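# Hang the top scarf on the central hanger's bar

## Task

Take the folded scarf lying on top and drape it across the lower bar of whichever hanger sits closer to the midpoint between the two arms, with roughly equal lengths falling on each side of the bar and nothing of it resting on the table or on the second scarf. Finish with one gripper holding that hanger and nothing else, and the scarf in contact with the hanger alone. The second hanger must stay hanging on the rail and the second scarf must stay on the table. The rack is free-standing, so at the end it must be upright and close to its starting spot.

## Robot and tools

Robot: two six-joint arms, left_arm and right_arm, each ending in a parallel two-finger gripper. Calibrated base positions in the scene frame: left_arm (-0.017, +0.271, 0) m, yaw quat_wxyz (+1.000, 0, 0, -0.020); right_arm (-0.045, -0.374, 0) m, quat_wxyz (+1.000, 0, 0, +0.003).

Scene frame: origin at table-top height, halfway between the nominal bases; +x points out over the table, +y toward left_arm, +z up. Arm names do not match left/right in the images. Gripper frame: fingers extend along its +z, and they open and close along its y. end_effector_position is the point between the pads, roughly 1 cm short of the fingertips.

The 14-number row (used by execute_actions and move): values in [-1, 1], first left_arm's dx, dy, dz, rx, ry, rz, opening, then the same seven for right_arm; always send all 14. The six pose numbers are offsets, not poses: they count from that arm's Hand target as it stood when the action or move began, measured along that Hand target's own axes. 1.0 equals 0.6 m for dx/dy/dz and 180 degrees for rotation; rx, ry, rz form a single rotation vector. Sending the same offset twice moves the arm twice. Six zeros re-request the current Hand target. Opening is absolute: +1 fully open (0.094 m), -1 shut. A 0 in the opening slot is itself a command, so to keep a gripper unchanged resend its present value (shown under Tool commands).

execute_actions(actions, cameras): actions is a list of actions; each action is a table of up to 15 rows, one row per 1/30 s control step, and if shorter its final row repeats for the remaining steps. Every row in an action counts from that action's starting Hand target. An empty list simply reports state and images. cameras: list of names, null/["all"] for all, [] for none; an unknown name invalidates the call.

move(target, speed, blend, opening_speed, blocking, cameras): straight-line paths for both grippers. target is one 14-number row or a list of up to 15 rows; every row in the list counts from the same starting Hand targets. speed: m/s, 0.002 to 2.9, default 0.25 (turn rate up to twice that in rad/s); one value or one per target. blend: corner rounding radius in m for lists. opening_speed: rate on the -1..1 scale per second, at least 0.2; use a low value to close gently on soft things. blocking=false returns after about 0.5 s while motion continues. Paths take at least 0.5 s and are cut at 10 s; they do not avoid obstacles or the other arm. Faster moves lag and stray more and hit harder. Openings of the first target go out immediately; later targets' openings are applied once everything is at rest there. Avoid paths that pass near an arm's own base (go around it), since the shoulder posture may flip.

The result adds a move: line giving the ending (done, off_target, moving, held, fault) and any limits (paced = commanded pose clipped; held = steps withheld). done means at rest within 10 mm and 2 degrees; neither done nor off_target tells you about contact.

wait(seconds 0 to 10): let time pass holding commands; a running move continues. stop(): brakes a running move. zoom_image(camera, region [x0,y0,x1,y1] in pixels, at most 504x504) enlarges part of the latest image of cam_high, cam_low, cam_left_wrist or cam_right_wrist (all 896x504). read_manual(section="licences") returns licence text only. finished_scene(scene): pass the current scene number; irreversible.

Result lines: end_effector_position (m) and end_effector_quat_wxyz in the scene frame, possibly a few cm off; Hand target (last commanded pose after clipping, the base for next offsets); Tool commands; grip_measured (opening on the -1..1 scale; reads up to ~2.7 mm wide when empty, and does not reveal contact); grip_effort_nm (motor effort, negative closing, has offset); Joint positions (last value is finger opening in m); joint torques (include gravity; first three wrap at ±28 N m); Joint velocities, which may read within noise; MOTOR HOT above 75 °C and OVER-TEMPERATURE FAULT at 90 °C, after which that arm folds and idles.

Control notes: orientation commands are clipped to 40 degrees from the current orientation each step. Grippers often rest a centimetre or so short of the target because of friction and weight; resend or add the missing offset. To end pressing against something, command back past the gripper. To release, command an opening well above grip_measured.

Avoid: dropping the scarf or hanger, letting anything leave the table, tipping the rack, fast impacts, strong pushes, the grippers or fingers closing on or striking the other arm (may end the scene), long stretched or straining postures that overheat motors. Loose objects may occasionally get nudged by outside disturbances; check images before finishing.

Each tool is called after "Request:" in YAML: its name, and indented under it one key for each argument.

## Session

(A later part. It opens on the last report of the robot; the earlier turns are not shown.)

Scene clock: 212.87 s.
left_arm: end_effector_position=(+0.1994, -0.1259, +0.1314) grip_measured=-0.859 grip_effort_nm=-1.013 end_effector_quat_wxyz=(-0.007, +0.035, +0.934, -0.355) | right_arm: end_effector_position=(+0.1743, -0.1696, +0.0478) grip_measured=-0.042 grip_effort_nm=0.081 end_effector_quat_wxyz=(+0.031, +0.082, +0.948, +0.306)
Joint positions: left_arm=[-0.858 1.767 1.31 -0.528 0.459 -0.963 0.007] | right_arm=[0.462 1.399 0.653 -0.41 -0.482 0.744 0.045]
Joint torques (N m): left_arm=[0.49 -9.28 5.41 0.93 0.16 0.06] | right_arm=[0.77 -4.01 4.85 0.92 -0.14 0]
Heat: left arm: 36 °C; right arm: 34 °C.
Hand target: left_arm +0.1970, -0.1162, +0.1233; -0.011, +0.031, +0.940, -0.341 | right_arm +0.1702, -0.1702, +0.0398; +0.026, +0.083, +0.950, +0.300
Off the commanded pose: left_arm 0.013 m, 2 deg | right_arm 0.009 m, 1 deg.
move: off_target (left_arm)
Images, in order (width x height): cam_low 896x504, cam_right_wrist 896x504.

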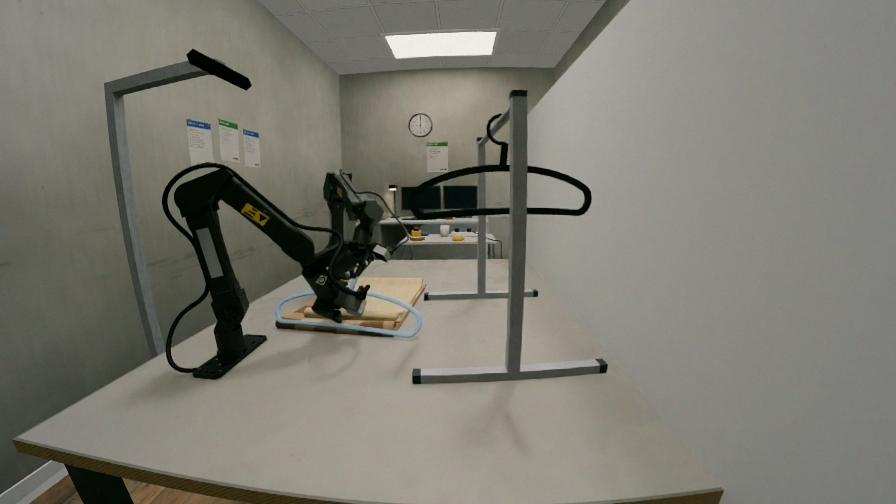

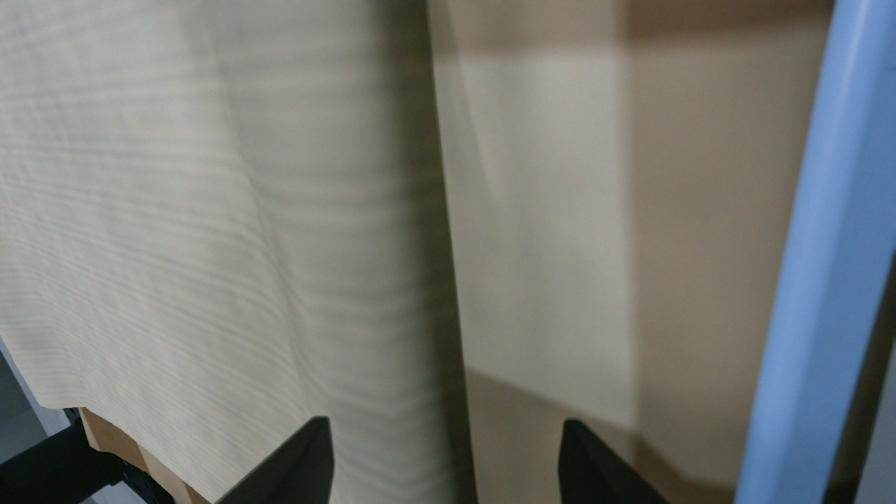

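Request:
move:
  target: [0,0,0,0,0,0,-1,0,0.017,0.02,0,0,0,-0.04]
  speed: 0.05
  cameras: ["cam_right_wrist","cam_low"]

Request:
zoom_image:
  camera: "cam_low"
  region: [300, 270, 400, 345]

Scene clock: 214.80 s.
left_arm: end_effector_position=(+0.2001, -0.1232, +0.1300) grip_measured=-0.859 grip_effort_nm=-1.018 end_effector_quat_wxyz=(-0.007, +0.035, +0.936, -0.351) | right_arm: end_effector_position=(+0.1754, -0.1574, +0.0447) grip_measured=-0.042 grip_effort_nm=0.076 end_effector_quat_wxyz=(+0.033, +0.083, +0.947, +0.310)
Joint positions: left_arm=[-0.853 1.767 1.31 -0.539 0.458 -0.955 0.007] | right_arm=[0.504 1.426 0.653 -0.354 -0.469 0.791 0.045]
Joint torques (N m): left_arm=[0.13 -9.28 5.35 1.01 0.17 -0.01] | right_arm=[1.69 -2.92 6.16 0.92 -0.08 0.02]
Heat: left arm: 36 °C; right arm: 34 °C.
Hand target: left_arm +0.1972, -0.1162, +0.1233; -0.011, +0.031, +0.939, -0.341 | right_arm +0.1728, -0.1553, +0.0357; +0.026, +0.083, +0.950, +0.300
Off the commanded pose: left_arm 0.010 m, 1 deg | right_arm 0.010 m, 2 deg.
move: done
Images, in order (width x height): cam_low 896x504, cam_right_wrist 896x504.

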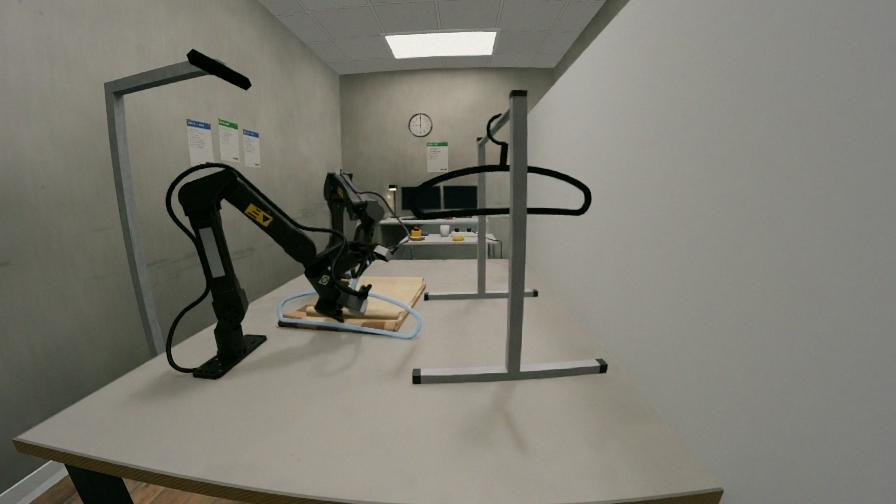

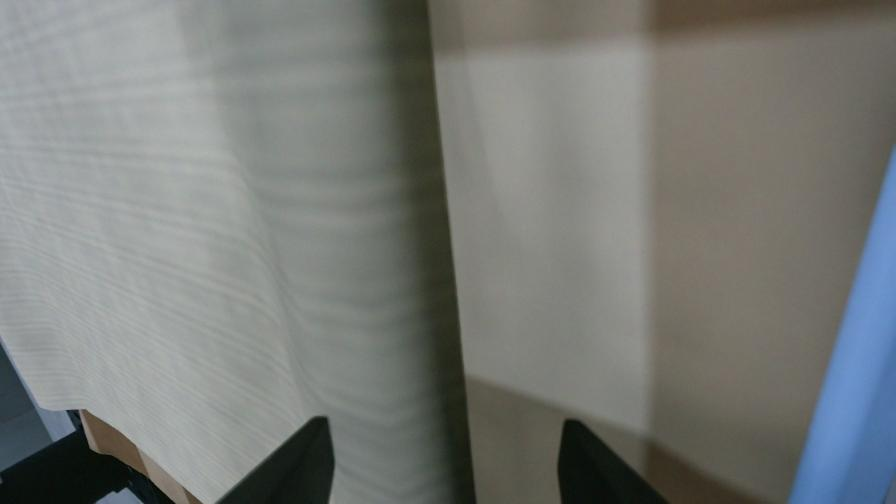

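Scaled by 5.040.

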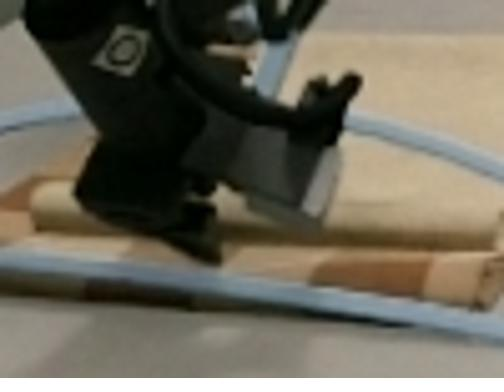

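Request:
move:
  target: [0,0,0,0,0,0,-1,0,0,0,0,0,0,-0.7]
  speed: 0.05
  opening_speed: 0.3
  cameras: ["cam_right_wrist","cam_low"]

Request:
zoom_image:
  camera: "cam_low"
  region: [300, 270, 400, 345]

Scene clock: 217.73 s.
left_arm: end_effector_position=(+0.2000, -0.1228, +0.1296) grip_measured=-0.859 grip_effort_nm=-1.018 end_effector_quat_wxyz=(-0.007, +0.035, +0.936, -0.350) | right_arm: end_effector_position=(+0.1757, -0.1555, +0.0403) grip_measured=-0.698 grip_effort_nm=-0.120 end_effector_quat_wxyz=(+0.032, +0.083, +0.948, +0.306)
Joint positions: left_arm=[-0.853 1.767 1.31 -0.541 0.456 -0.955 0.007] | right_arm=[0.514 1.445 0.653 -0.339 -0.46 0.798 0.014]
Joint torques (N m): left_arm=[0.1 -9.26 5.34 1.02 0.19 -0.02] | right_arm=[0.8 -4.36 6.13 0.78 -0.15 0.02]
Heat: left arm: 37 °C; right arm: 33 °C.
Hand target: left_arm +0.1972, -0.1162, +0.1233; -0.011, +0.031, +0.939, -0.341 | right_arm +0.1728, -0.1553, +0.0358; +0.026, +0.083, +0.950, +0.300
Off the commanded pose: left_arm 0.010 m, 1 deg | right_arm 0.005 m, 1 deg.
move: done
Images, in order (width x height): cam_low 896x504, cam_right_wrist 896x504.

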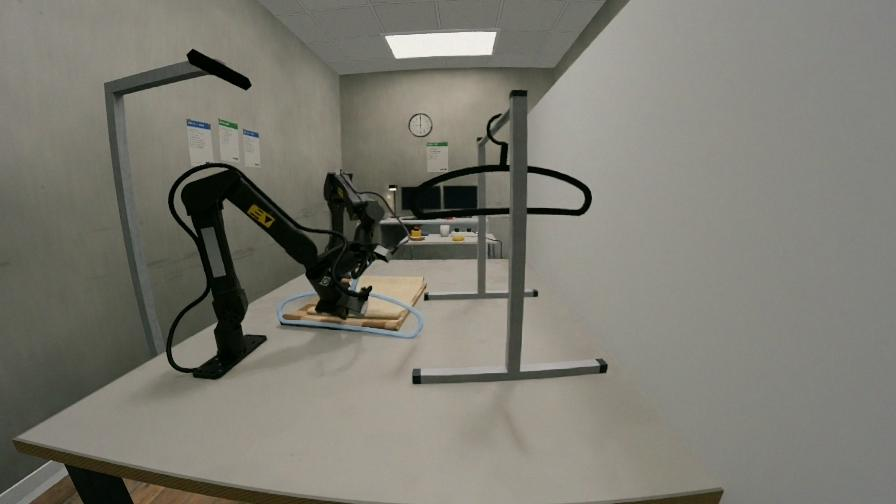

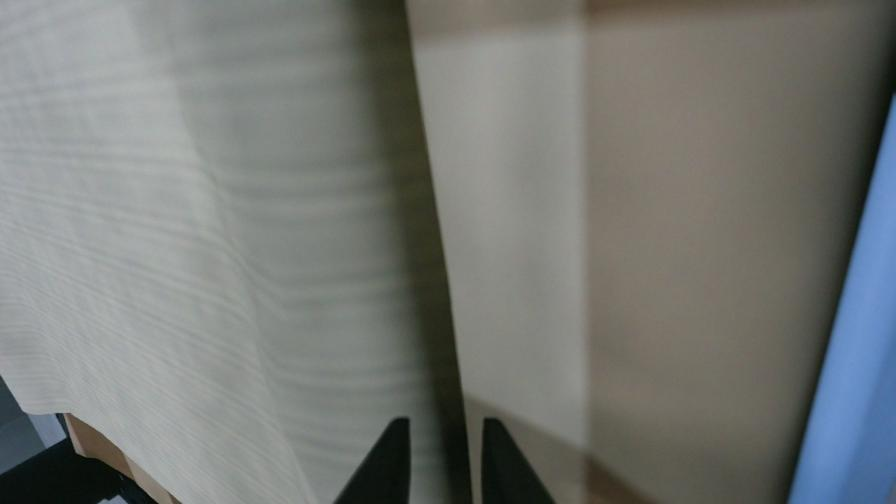

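Scaled by 5.040.

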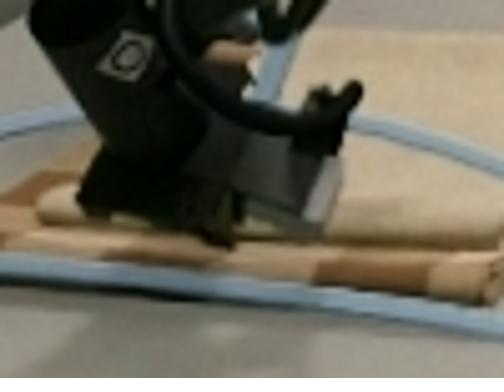

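Request:
move:
  target:
    - [0,0,0,0,0,0,-1,0,0,-0.02,0,0,0,-0.36]
    - [0,0,0,0,0,0,-1,0,0.013,-0.02,0,0,0,-0.36]
    - [0,0,0,0,0,0,-1,0,0.013,0.024,0,0,0,-0.36]
  speed: 0.05
  cameras: ["cam_right_wrist","cam_low"]

Request:
zoom_image:
  camera: "cam_low"
  region: [300, 270, 400, 345]

Scene clock: 220.57 s.
left_arm: end_effector_position=(+0.2029, -0.1194, +0.1287) grip_measured=-0.859 grip_effort_nm=-1.018 end_effector_quat_wxyz=(-0.003, +0.035, +0.938, -0.346) | right_arm: end_effector_position=(+0.1759, -0.1436, +0.0395) grip_measured=-0.362 grip_effort_nm=0.081 end_effector_quat_wxyz=(+0.032, +0.079, +0.946, +0.313)
Joint positions: left_arm=[-0.847 1.766 1.31 -0.55 0.448 -0.944 0.007] | right_arm=[0.549 1.468 0.658 -0.295 -0.457 0.831 0.03]
Joint torques (N m): left_arm=[-0.43 -9.11 5.37 1.09 0.25 -0.11] | right_arm=[1.87 -2.18 6.63 1.04 0.01 0.15]
Heat: left arm: 37 °C; right arm: 33 °C.
Hand target: left_arm +0.1970, -0.1162, +0.1234; -0.011, +0.031, +0.939, -0.341 | right_arm +0.1753, -0.1408, +0.0284; +0.026, +0.083, +0.950, +0.300
Off the commanded pose: left_arm 0.008 m, 1 deg | right_arm 0.011 m, 2 deg.
move: off_target (right_arm)
Images, in order (width x height): cam_low 896x504, cam_right_wrist 896x504.

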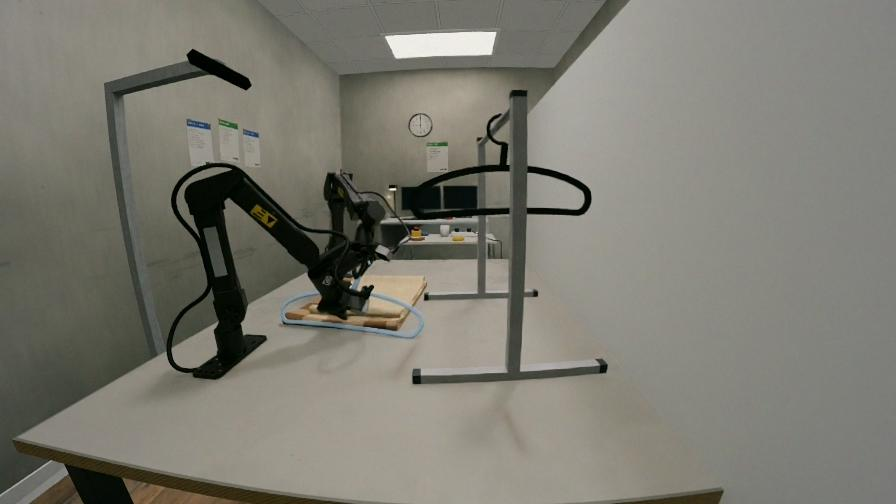

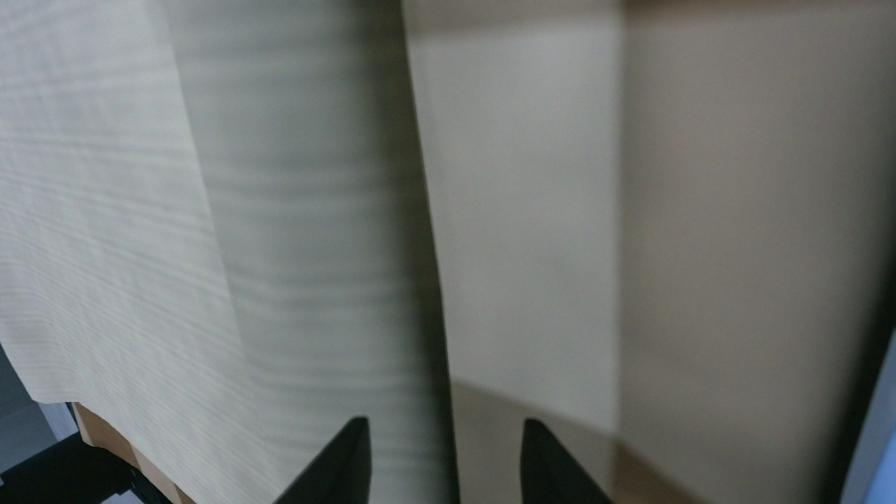

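Scaled by 5.040.

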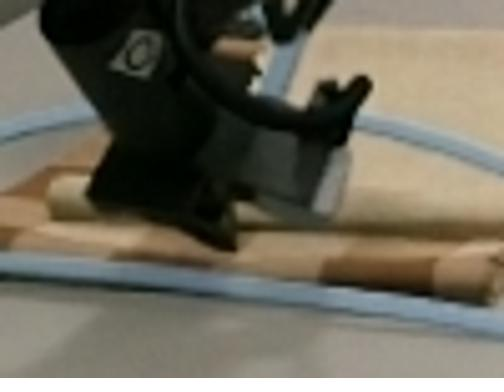

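Request:
execute_actions:
  actions: []

Scene clock: 223.30 s.
left_arm: end_effector_position=(+0.2029, -0.1193, +0.1286) grip_measured=-0.859 grip_effort_nm=-1.018 end_effector_quat_wxyz=(-0.003, +0.035, +0.938, -0.346) | right_arm: end_effector_position=(+0.1760, -0.1436, +0.0395) grip_measured=-0.362 grip_effort_nm=0.090 end_effector_quat_wxyz=(+0.032, +0.079, +0.946, +0.313)
Joint positions: left_arm=[-0.847 1.766 1.31 -0.55 0.448 -0.943 0.007] | right_arm=[0.549 1.468 0.658 -0.294 -0.457 0.831 0.03]
Joint velocities: within noise
Joint torques (N m): left_arm=[-0.43 -9.13 5.35 1.1 0.27 -0.12] | right_arm=[1.83 -2.28 6.63 1 0.01 0.14]
Heat: left arm: 37 °C; right arm: 33 °C.
Hand target: left_arm +0.1971, -0.1162, +0.1233; -0.011, +0.031, +0.940, -0.341 | right_arm +0.1753, -0.1408, +0.0284; +0.026, +0.083, +0.950, +0.300
Tool commands: left_gripper/opening=-1.0 right_gripper/opening=-0.36
Off the commanded pose: left_arm 0.008 m, 1 deg | right_arm 0.011 m, 2 deg.

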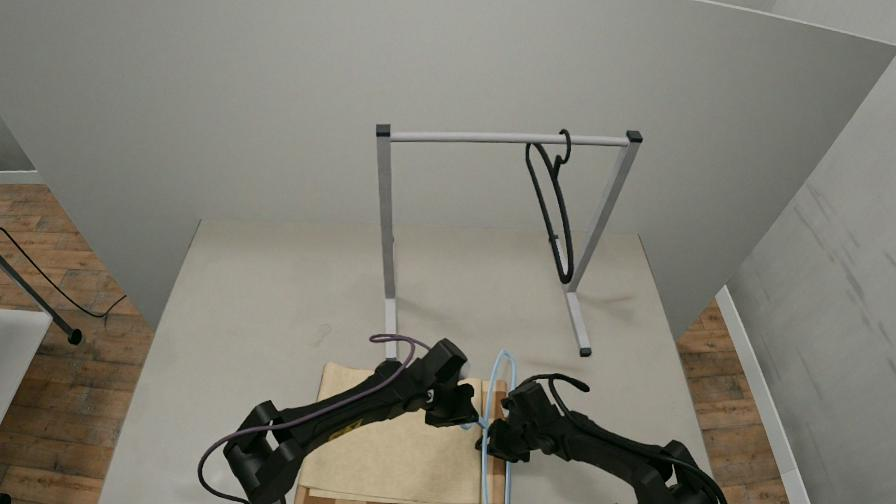

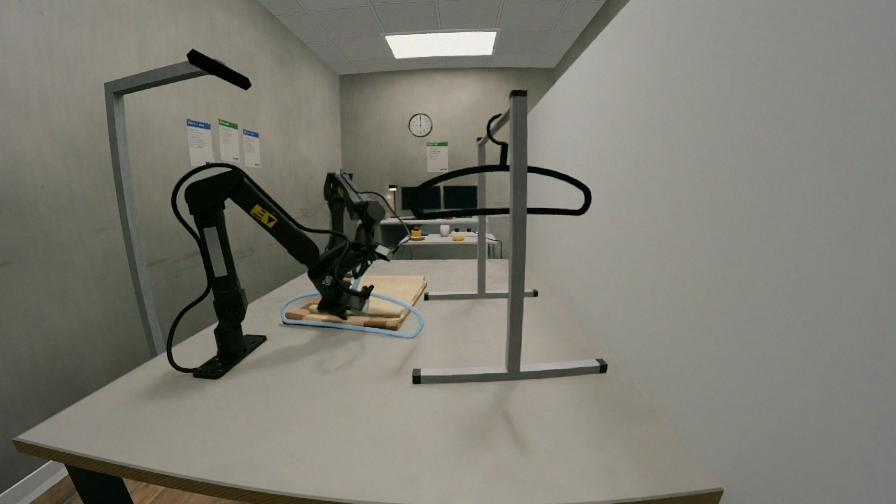

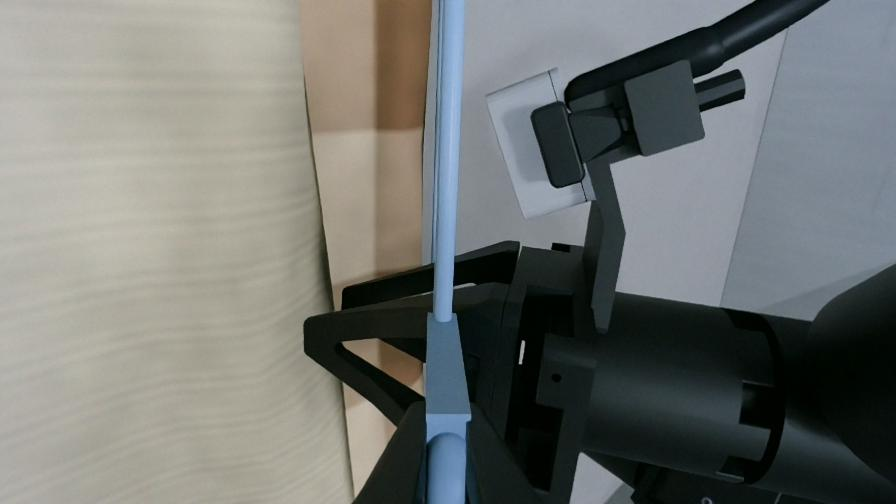

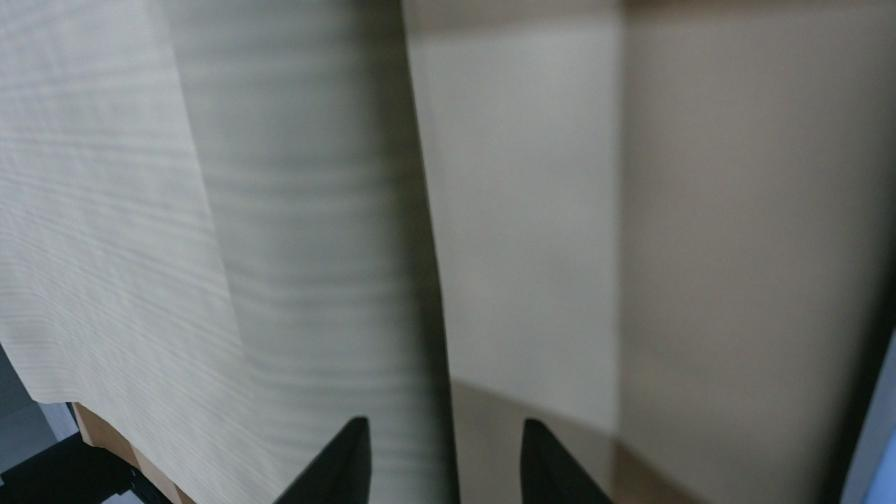

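Request:
move:
  target: [0,0,0,0,0,0,-1, 0,0,0,0,0,0,-1]
  opening_speed: 0.3
  cameras: ["cam_low","cam_right_wrist"]

Request:
zoom_image:
  camera: "cam_low"
  region: [260, 240, 440, 360]

Scene clock: 227.63 s.
left_arm: end_effector_position=(+0.2033, -0.1188, +0.1274) grip_measured=-0.859 grip_effort_nm=-1.013 end_effector_quat_wxyz=(-0.002, +0.034, +0.938, -0.344) | right_arm: end_effector_position=(+0.1777, -0.1407, +0.0337) grip_measured=-0.997 grip_effort_nm=-0.149 end_effector_quat_wxyz=(+0.032, +0.082, +0.947, +0.310)
Joint positions: left_arm=[-0.847 1.766 1.306 -0.547 0.444 -0.944 0.007] | right_arm=[0.559 1.495 0.658 -0.267 -0.447 0.844 0]
Joint torques (N m): left_arm=[-0.42 -9.13 5.63 1.07 0.31 -0.11] | right_arm=[0.95 -4.37 6.6 0.74 -0.09 0.04]
Heat: left arm: 37 °C; right arm: 33 °C.
Hand target: left_arm +0.1970, -0.1162, +0.1233; -0.011, +0.031, +0.940, -0.341 | right_arm +0.1753, -0.1408, +0.0284; +0.025, +0.083, +0.950, +0.300
Off the commanded pose: left_arm 0.008 m, 1 deg | right_arm 0.006 m, 1 deg.
move: done
Images, in order (width x height): cam_low 896x504, cam_right_wrist 896x504.

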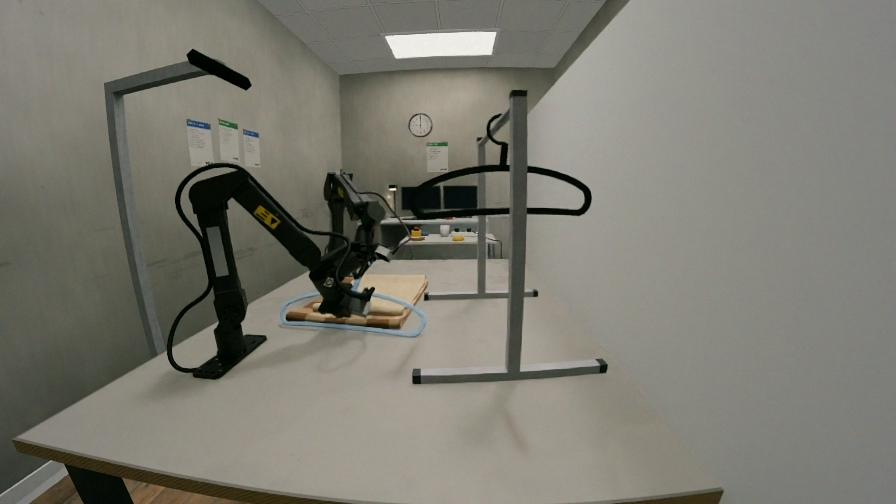

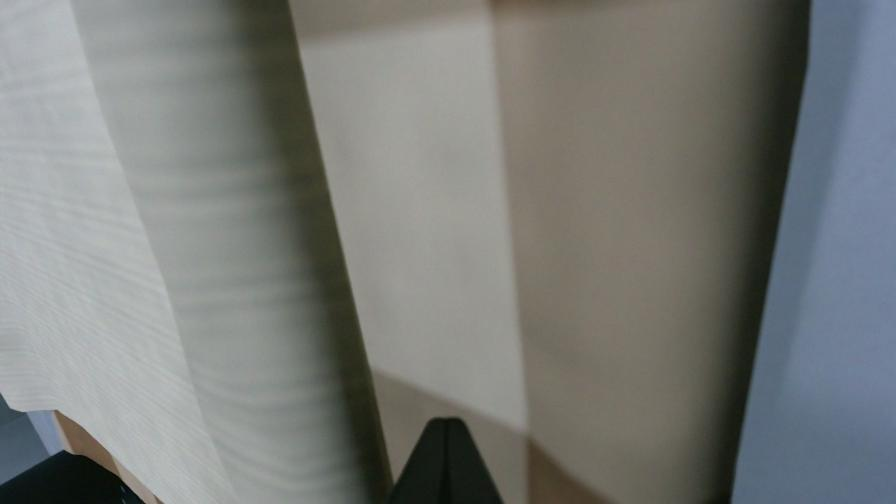

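Scaled by 2.800.

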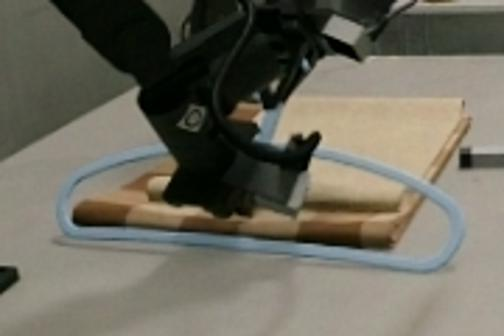

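Request:
move:
  target:
    - [0,-0.0268,-0.032,0,0,0,-1, 0,0.0287,-0.041,0,0,0,-1]
    - [0.0067,0.0497,-0.096,0,0,0,-1, 0.0173,0.1093,0.0155,0,0,0,-1]
  speed: 0.08

Request:
zoom_image:
  camera: "cam_low"
  region: [260, 240, 440, 360]

Scene clock: 236.53 s.
left_arm: end_effector_position=(+0.2040, -0.0619, +0.1469) grip_measured=-0.859 grip_effort_nm=-1.018 end_effector_quat_wxyz=(-0.003, +0.028, +0.940, -0.339) | right_arm: end_effector_position=(+0.1670, -0.0888, +0.0533) grip_measured=-0.997 grip_effort_nm=-0.144 end_effector_quat_wxyz=(+0.014, +0.085, +0.951, +0.295)
Joint positions: left_arm=[-0.734 1.61 1.224 -0.676 0.492 -0.846 0.007] | right_arm=[0.743 1.557 0.82 -0.347 -0.366 1.019 0]
Joint torques (N m): left_arm=[0.43 -9.06 5.65 0.84 0.51 0.04] | right_arm=[0.66 -5.34 9.46 0.97 -0.03 0.03]
Heat: left arm: 37 °C; right arm: 33 °C.
Hand target: left_arm +0.1970, -0.0561, +0.1483; -0.011, +0.031, +0.940, -0.341 | right_arm +0.1754, -0.0810, +0.0584; +0.026, +0.083, +0.950, +0.300
Off the commanded pose: left_arm 0.009 m, 1 deg | right_arm 0.013 m, 1 deg.
move: off_target (right_arm)

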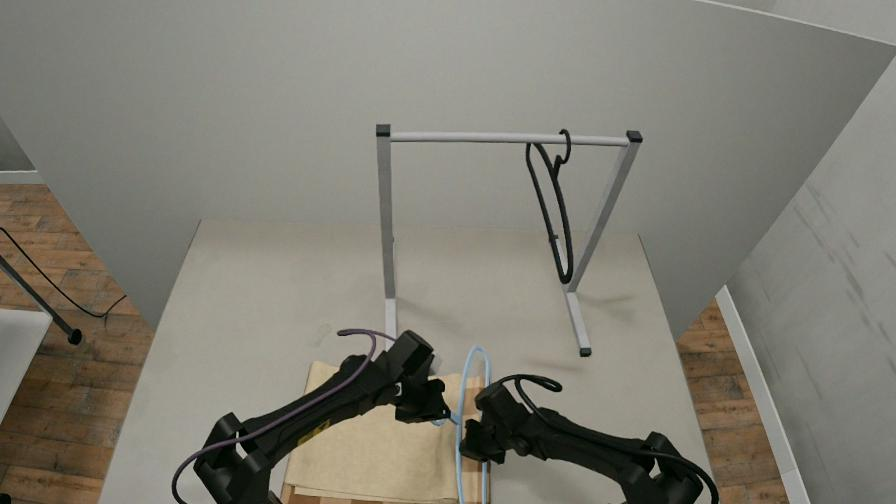

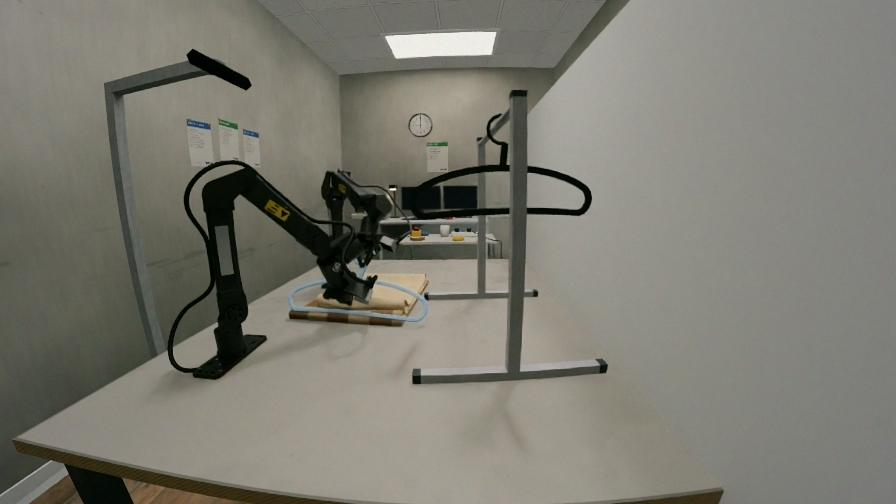

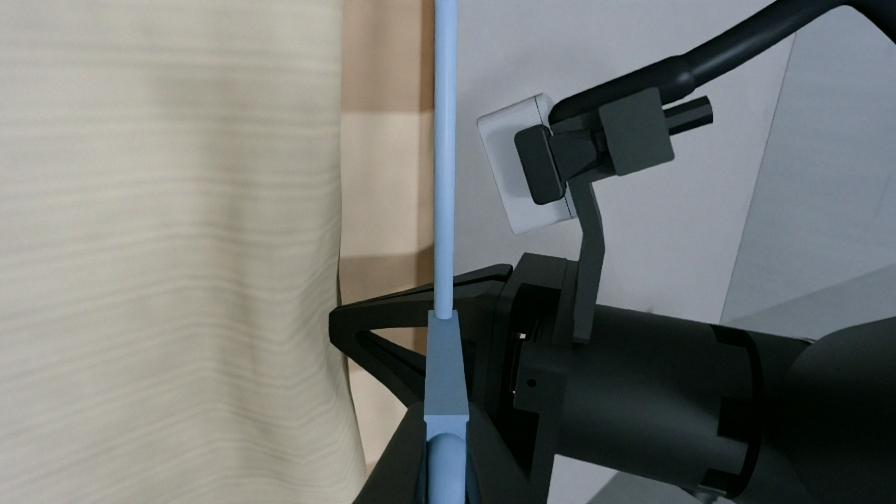

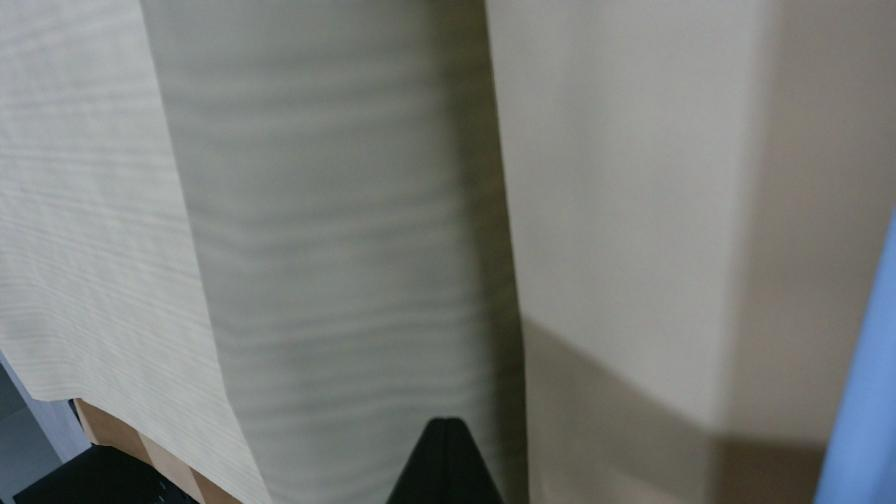

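Scaled by 2.800.

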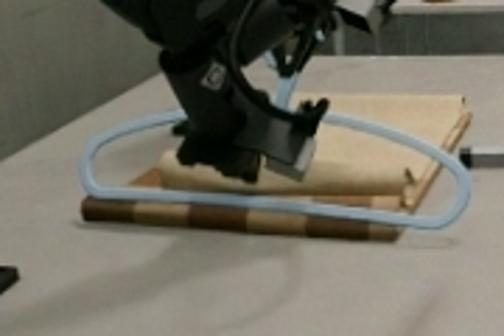

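Request:
move:
  target:
    - [0,0,0,0,0,0,-1, 0.0058,0.0269,0.0188,0,0,0,-1]
    - [0,0,0,0,0,0,-1, 0.0058,-0.0067,0.0667,0,0,0,-1]
  speed: 0.06
  cameras: ["cam_low","cam_right_wrist"]

Request:
zoom_image:
  camera: "cam_low"
  region: [260, 240, 440, 360]

Scene clock: 240.43 s.
left_arm: end_effector_position=(+0.2074, -0.0498, +0.1387) grip_measured=-0.859 grip_effort_nm=-1.018 end_effector_quat_wxyz=(+0.002, +0.025, +0.949, -0.315) | right_arm: end_effector_position=(+0.1763, -0.0559, +0.0456) grip_measured=-0.997 grip_effort_nm=-0.144 end_effector_quat_wxyz=(+0.025, +0.075, +0.943, +0.323)
Joint positions: left_arm=[-0.72 1.61 1.218 -0.711 0.458 -0.819 0.007] | right_arm=[0.792 1.656 0.847 -0.198 -0.362 1.061 0]
Joint torques (N m): left_arm=[-0.7 -9.03 6.24 1.08 0.86 -0.13] | right_arm=[0.75 -4.23 4.52 1.31 0.17 0.04]
Heat: left arm: 37 °C; right arm: 34 °C.
Hand target: left_arm +0.1970, -0.0562, +0.1485; -0.011, +0.031, +0.939, -0.341 | right_arm +0.1754, -0.0609, +0.0234; +0.026, +0.083, +0.950, +0.300
Off the commanded pose: left_arm 0.016 m, 4 deg | right_arm 0.023 m, 3 deg.
move: off_target (left_arm, right_arm)
Images, in order (width x height): cam_low 896x504, cam_right_wrist 896x504.

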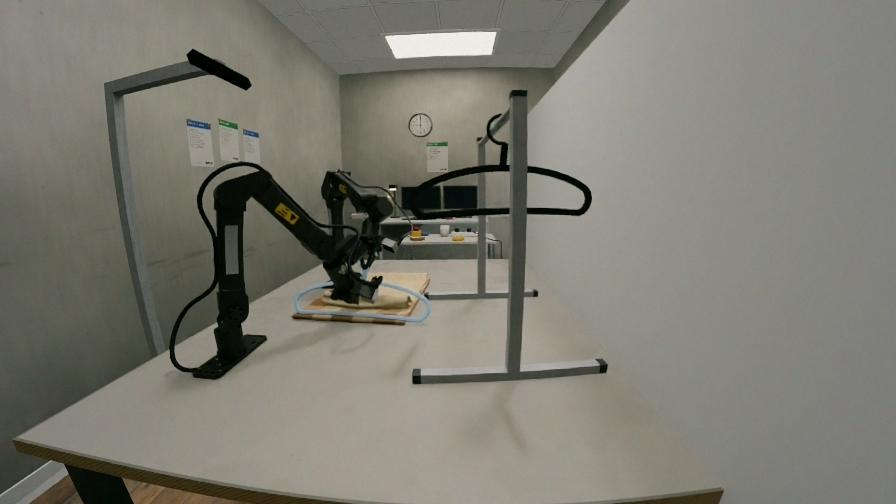

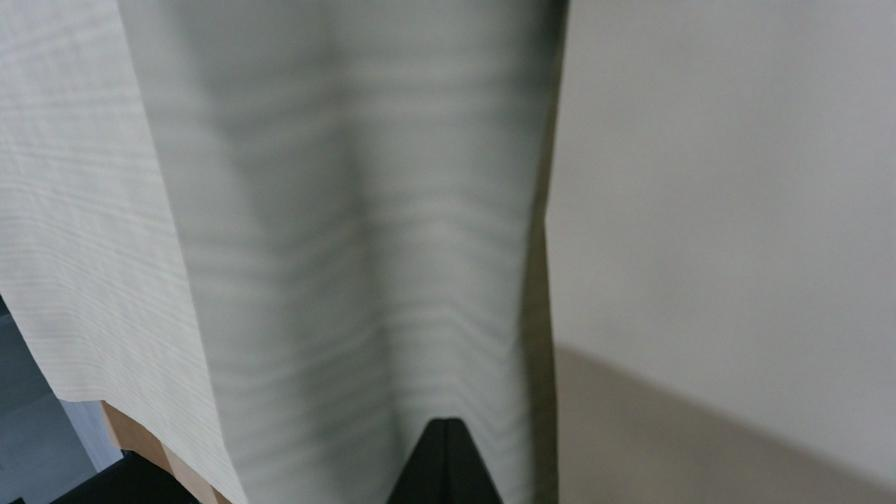

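Scaled by 2.800.

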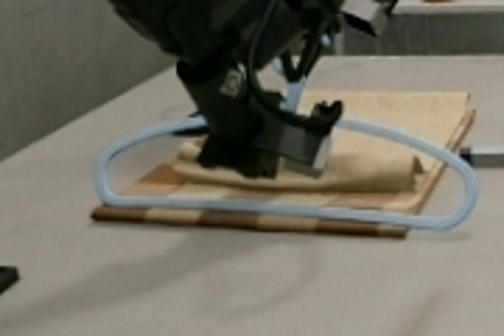

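Request:
move:
  target:
    - [0,0,0,0,0,0,-1, 0,0,-0.1,0,0,0,-1]
    - [0,0,0,0,0,0,-1, 0,0,-0.3,0,0,0,-1]
  speed: 0.12
  blend: 0.01

Request:
zoom_image:
  camera: "cam_low"
  region: [260, 240, 440, 360]

Request:
zoom_image:
  camera: "cam_high"
  region: [270, 340, 520, 504]

Scene clock: 248.80 s.
left_arm: end_effector_position=(+0.2050, -0.0545, +0.1423) grip_measured=-0.859 grip_effort_nm=-1.013 end_effector_quat_wxyz=(-0.006, +0.025, +0.944, -0.330) | right_arm: end_effector_position=(+0.1531, -0.1655, +0.1529) grip_measured=-0.998 grip_effort_nm=-0.134 end_effector_quat_wxyz=(+0.009, +0.092, +0.955, +0.282)
Joint positions: left_arm=[-0.72 1.61 1.218 -0.698 0.49 -0.828 0.007] | right_arm=[0.536 1.258 1.011 -0.944 -0.439 0.819 0]
Joint torques (N m): left_arm=[-0.73 -9.05 6.13 1 0.53 -0.07] | right_arm=[-0.58 -5.97 10.51 0.63 -0.3 -0.13]
Heat: left arm: 38 °C; right arm: 34 °C.
Hand target: left_arm +0.1970, -0.0562, +0.1485; -0.011, +0.031, +0.939, -0.341 | right_arm +0.1577, -0.1627, +0.1708; +0.026, +0.083, +0.950, +0.300
Off the commanded pose: left_arm 0.010 m, 2 deg | right_arm 0.019 m, 3 deg.
move: off_target (right_arm)

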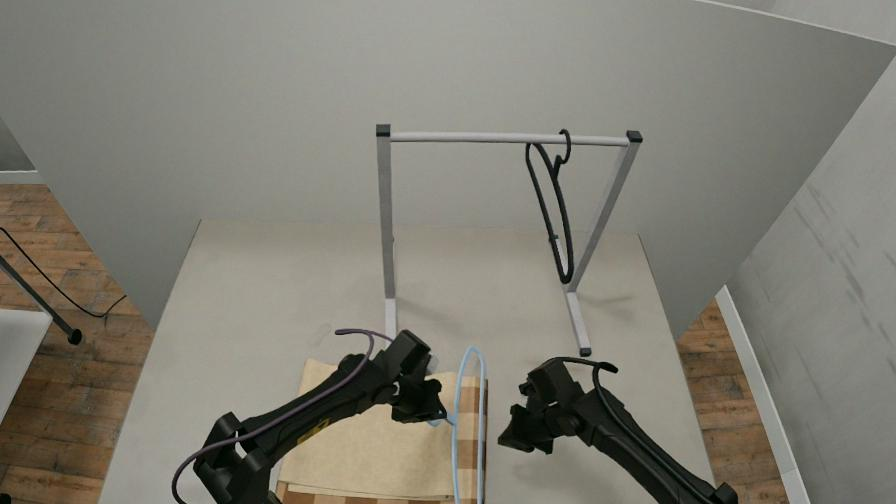

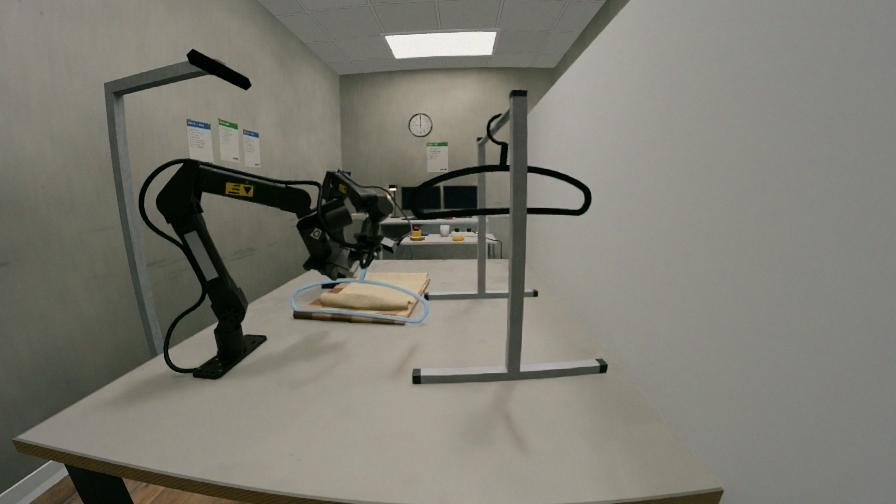

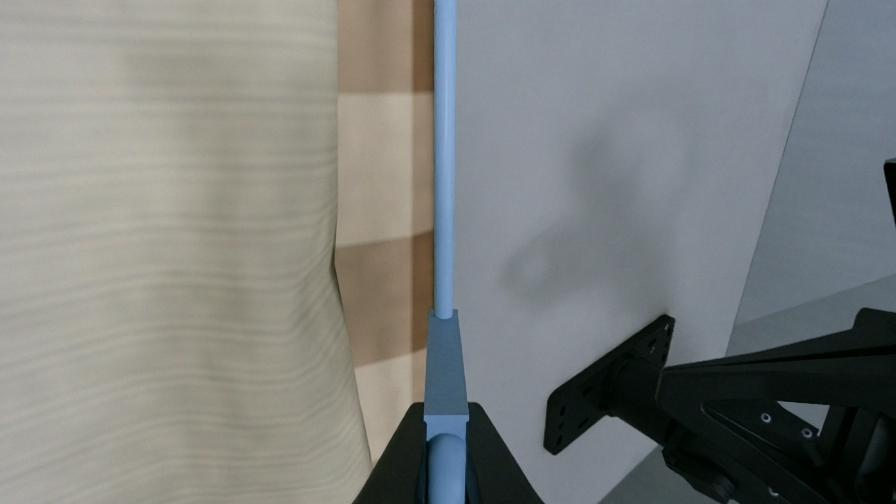

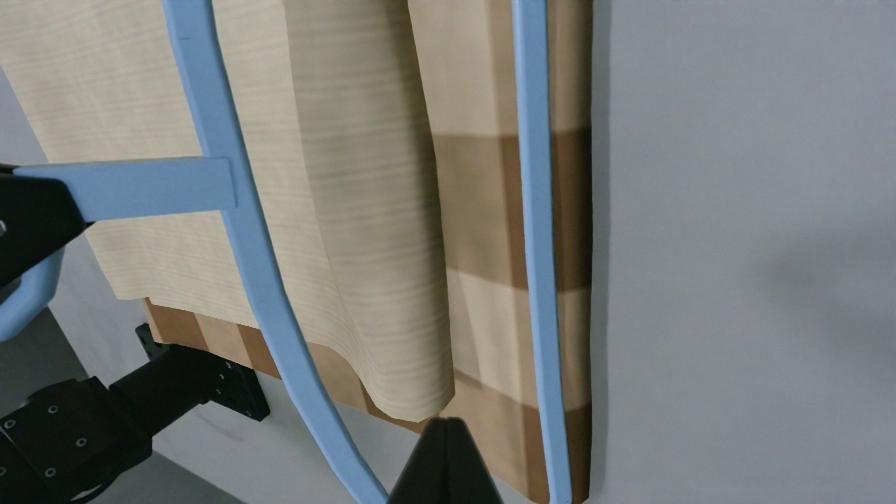

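Scaled by 2.800.

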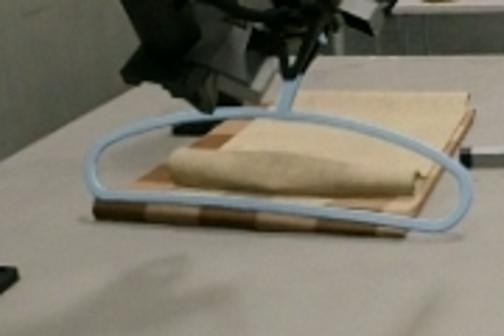

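Scaled by 2.016.

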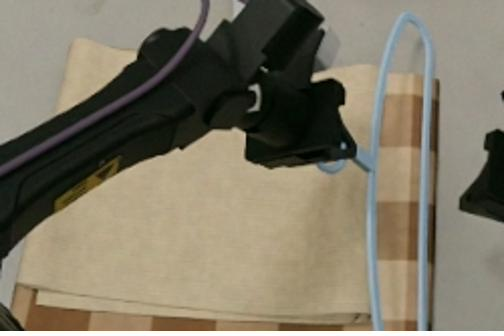

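Request:
zoom_image:
  camera: "cam_right_wrist"
  region: [230, 200, 480, 440]

Request:
zoom_image:
  camera: "cam_left_wrist"
  region: [250, 150, 450, 504]

Request:
zoom_image:
  camera: "cam_low"
  region: [310, 280, 430, 330]

Scaled by 2.016.

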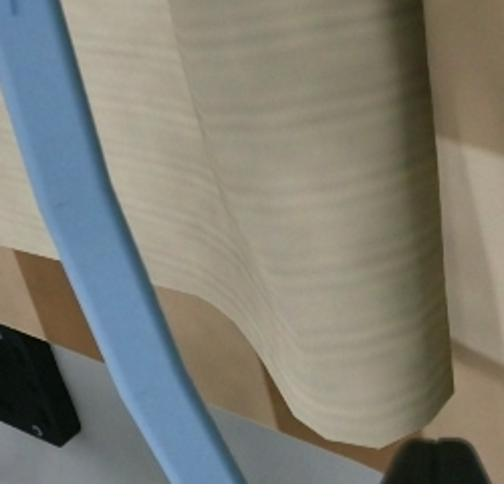

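Scaled by 1.424.

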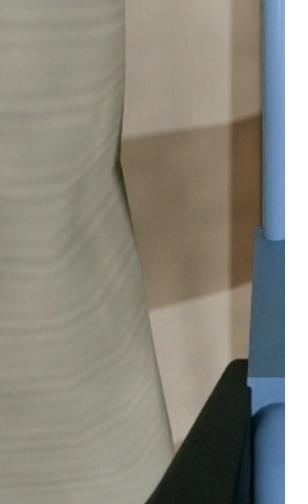

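Scaled by 4.200.

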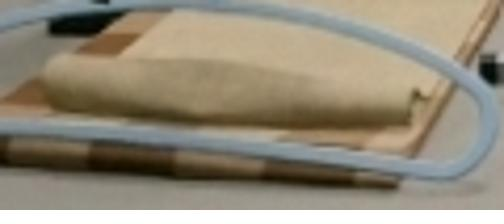

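Request:
move:
  target: [0,0.0785,-0.0253,0.1456,0,0,-1, 0,0,0,0,0,0,-1]
  speed: 0.12
  cameras: ["cam_left_wrist","cam_right_wrist","cam_low"]

Request:
zoom_image:
  camera: "cam_low"
  region: [260, 240, 440, 360]

Scene clock: 255.47 s.
left_arm: end_effector_position=(+0.2052, -0.0117, +0.1249) grip_measured=-0.859 grip_effort_nm=-1.013 end_effector_quat_wxyz=(-0.014, +0.022, +0.845, -0.534) | right_arm: end_effector_position=(+0.1527, -0.1656, +0.1528) grip_measured=-0.998 grip_effort_nm=-0.144 end_effector_quat_wxyz=(+0.008, +0.092, +0.955, +0.282)
Joint positions: left_arm=[-0.449 1.481 0.712 -0.075 0.958 -0.826 0.007] | right_arm=[0.536 1.258 1.011 -0.946 -0.439 0.818 0]
Joint torques (N m): left_arm=[0.46 -7.04 5.31 1.26 0.77 -0.03] | right_arm=[-0.57 -5.98 10.51 0.64 -0.31 -0.12]
Heat: left arm: 38 °C; right arm: 35 °C.
Hand target: left_arm +0.2000, -0.0104, +0.1299; -0.018, +0.027, +0.838, -0.545 | right_arm +0.1577, -0.1627, +0.1708; +0.026, +0.083, +0.950, +0.300
Off the commanded pose: left_arm 0.007 m, 2 deg | right_arm 0.019 m, 3 deg.
move: off_target (right_arm)
Images, in order (width x height): cam_low 896x504, cam_left_wrist 896x504, cam_right_wrist 896x504.

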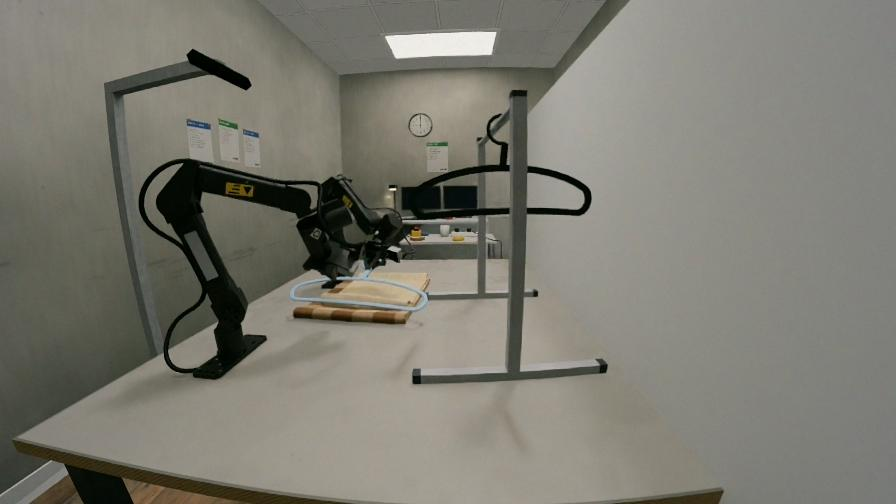

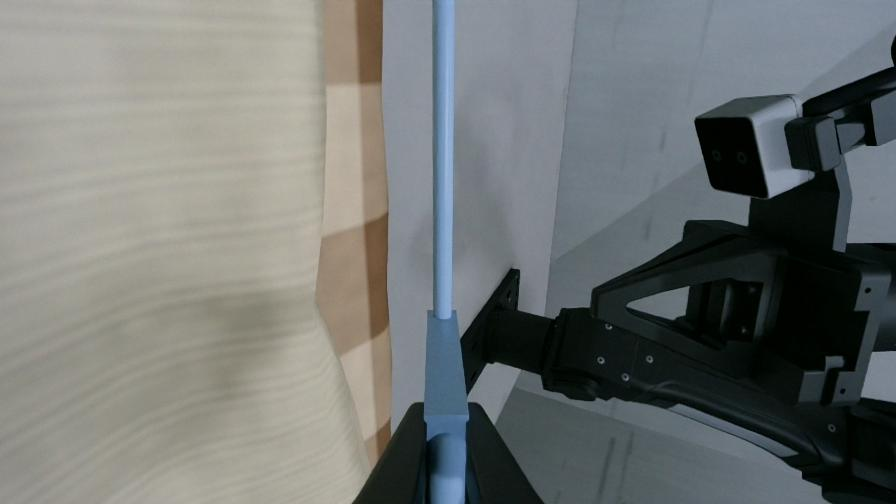

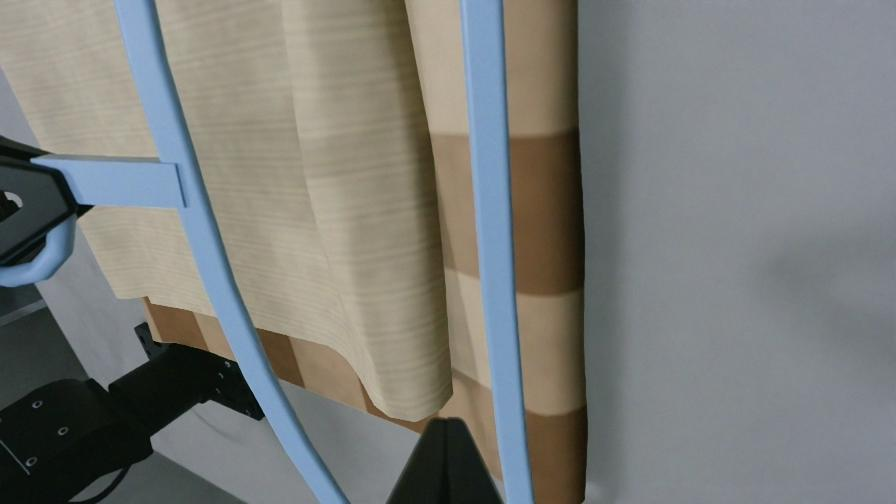

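Scaled by 2.800.

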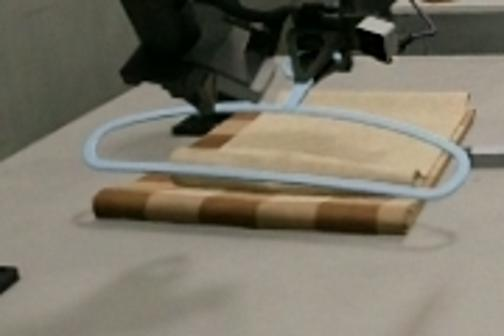

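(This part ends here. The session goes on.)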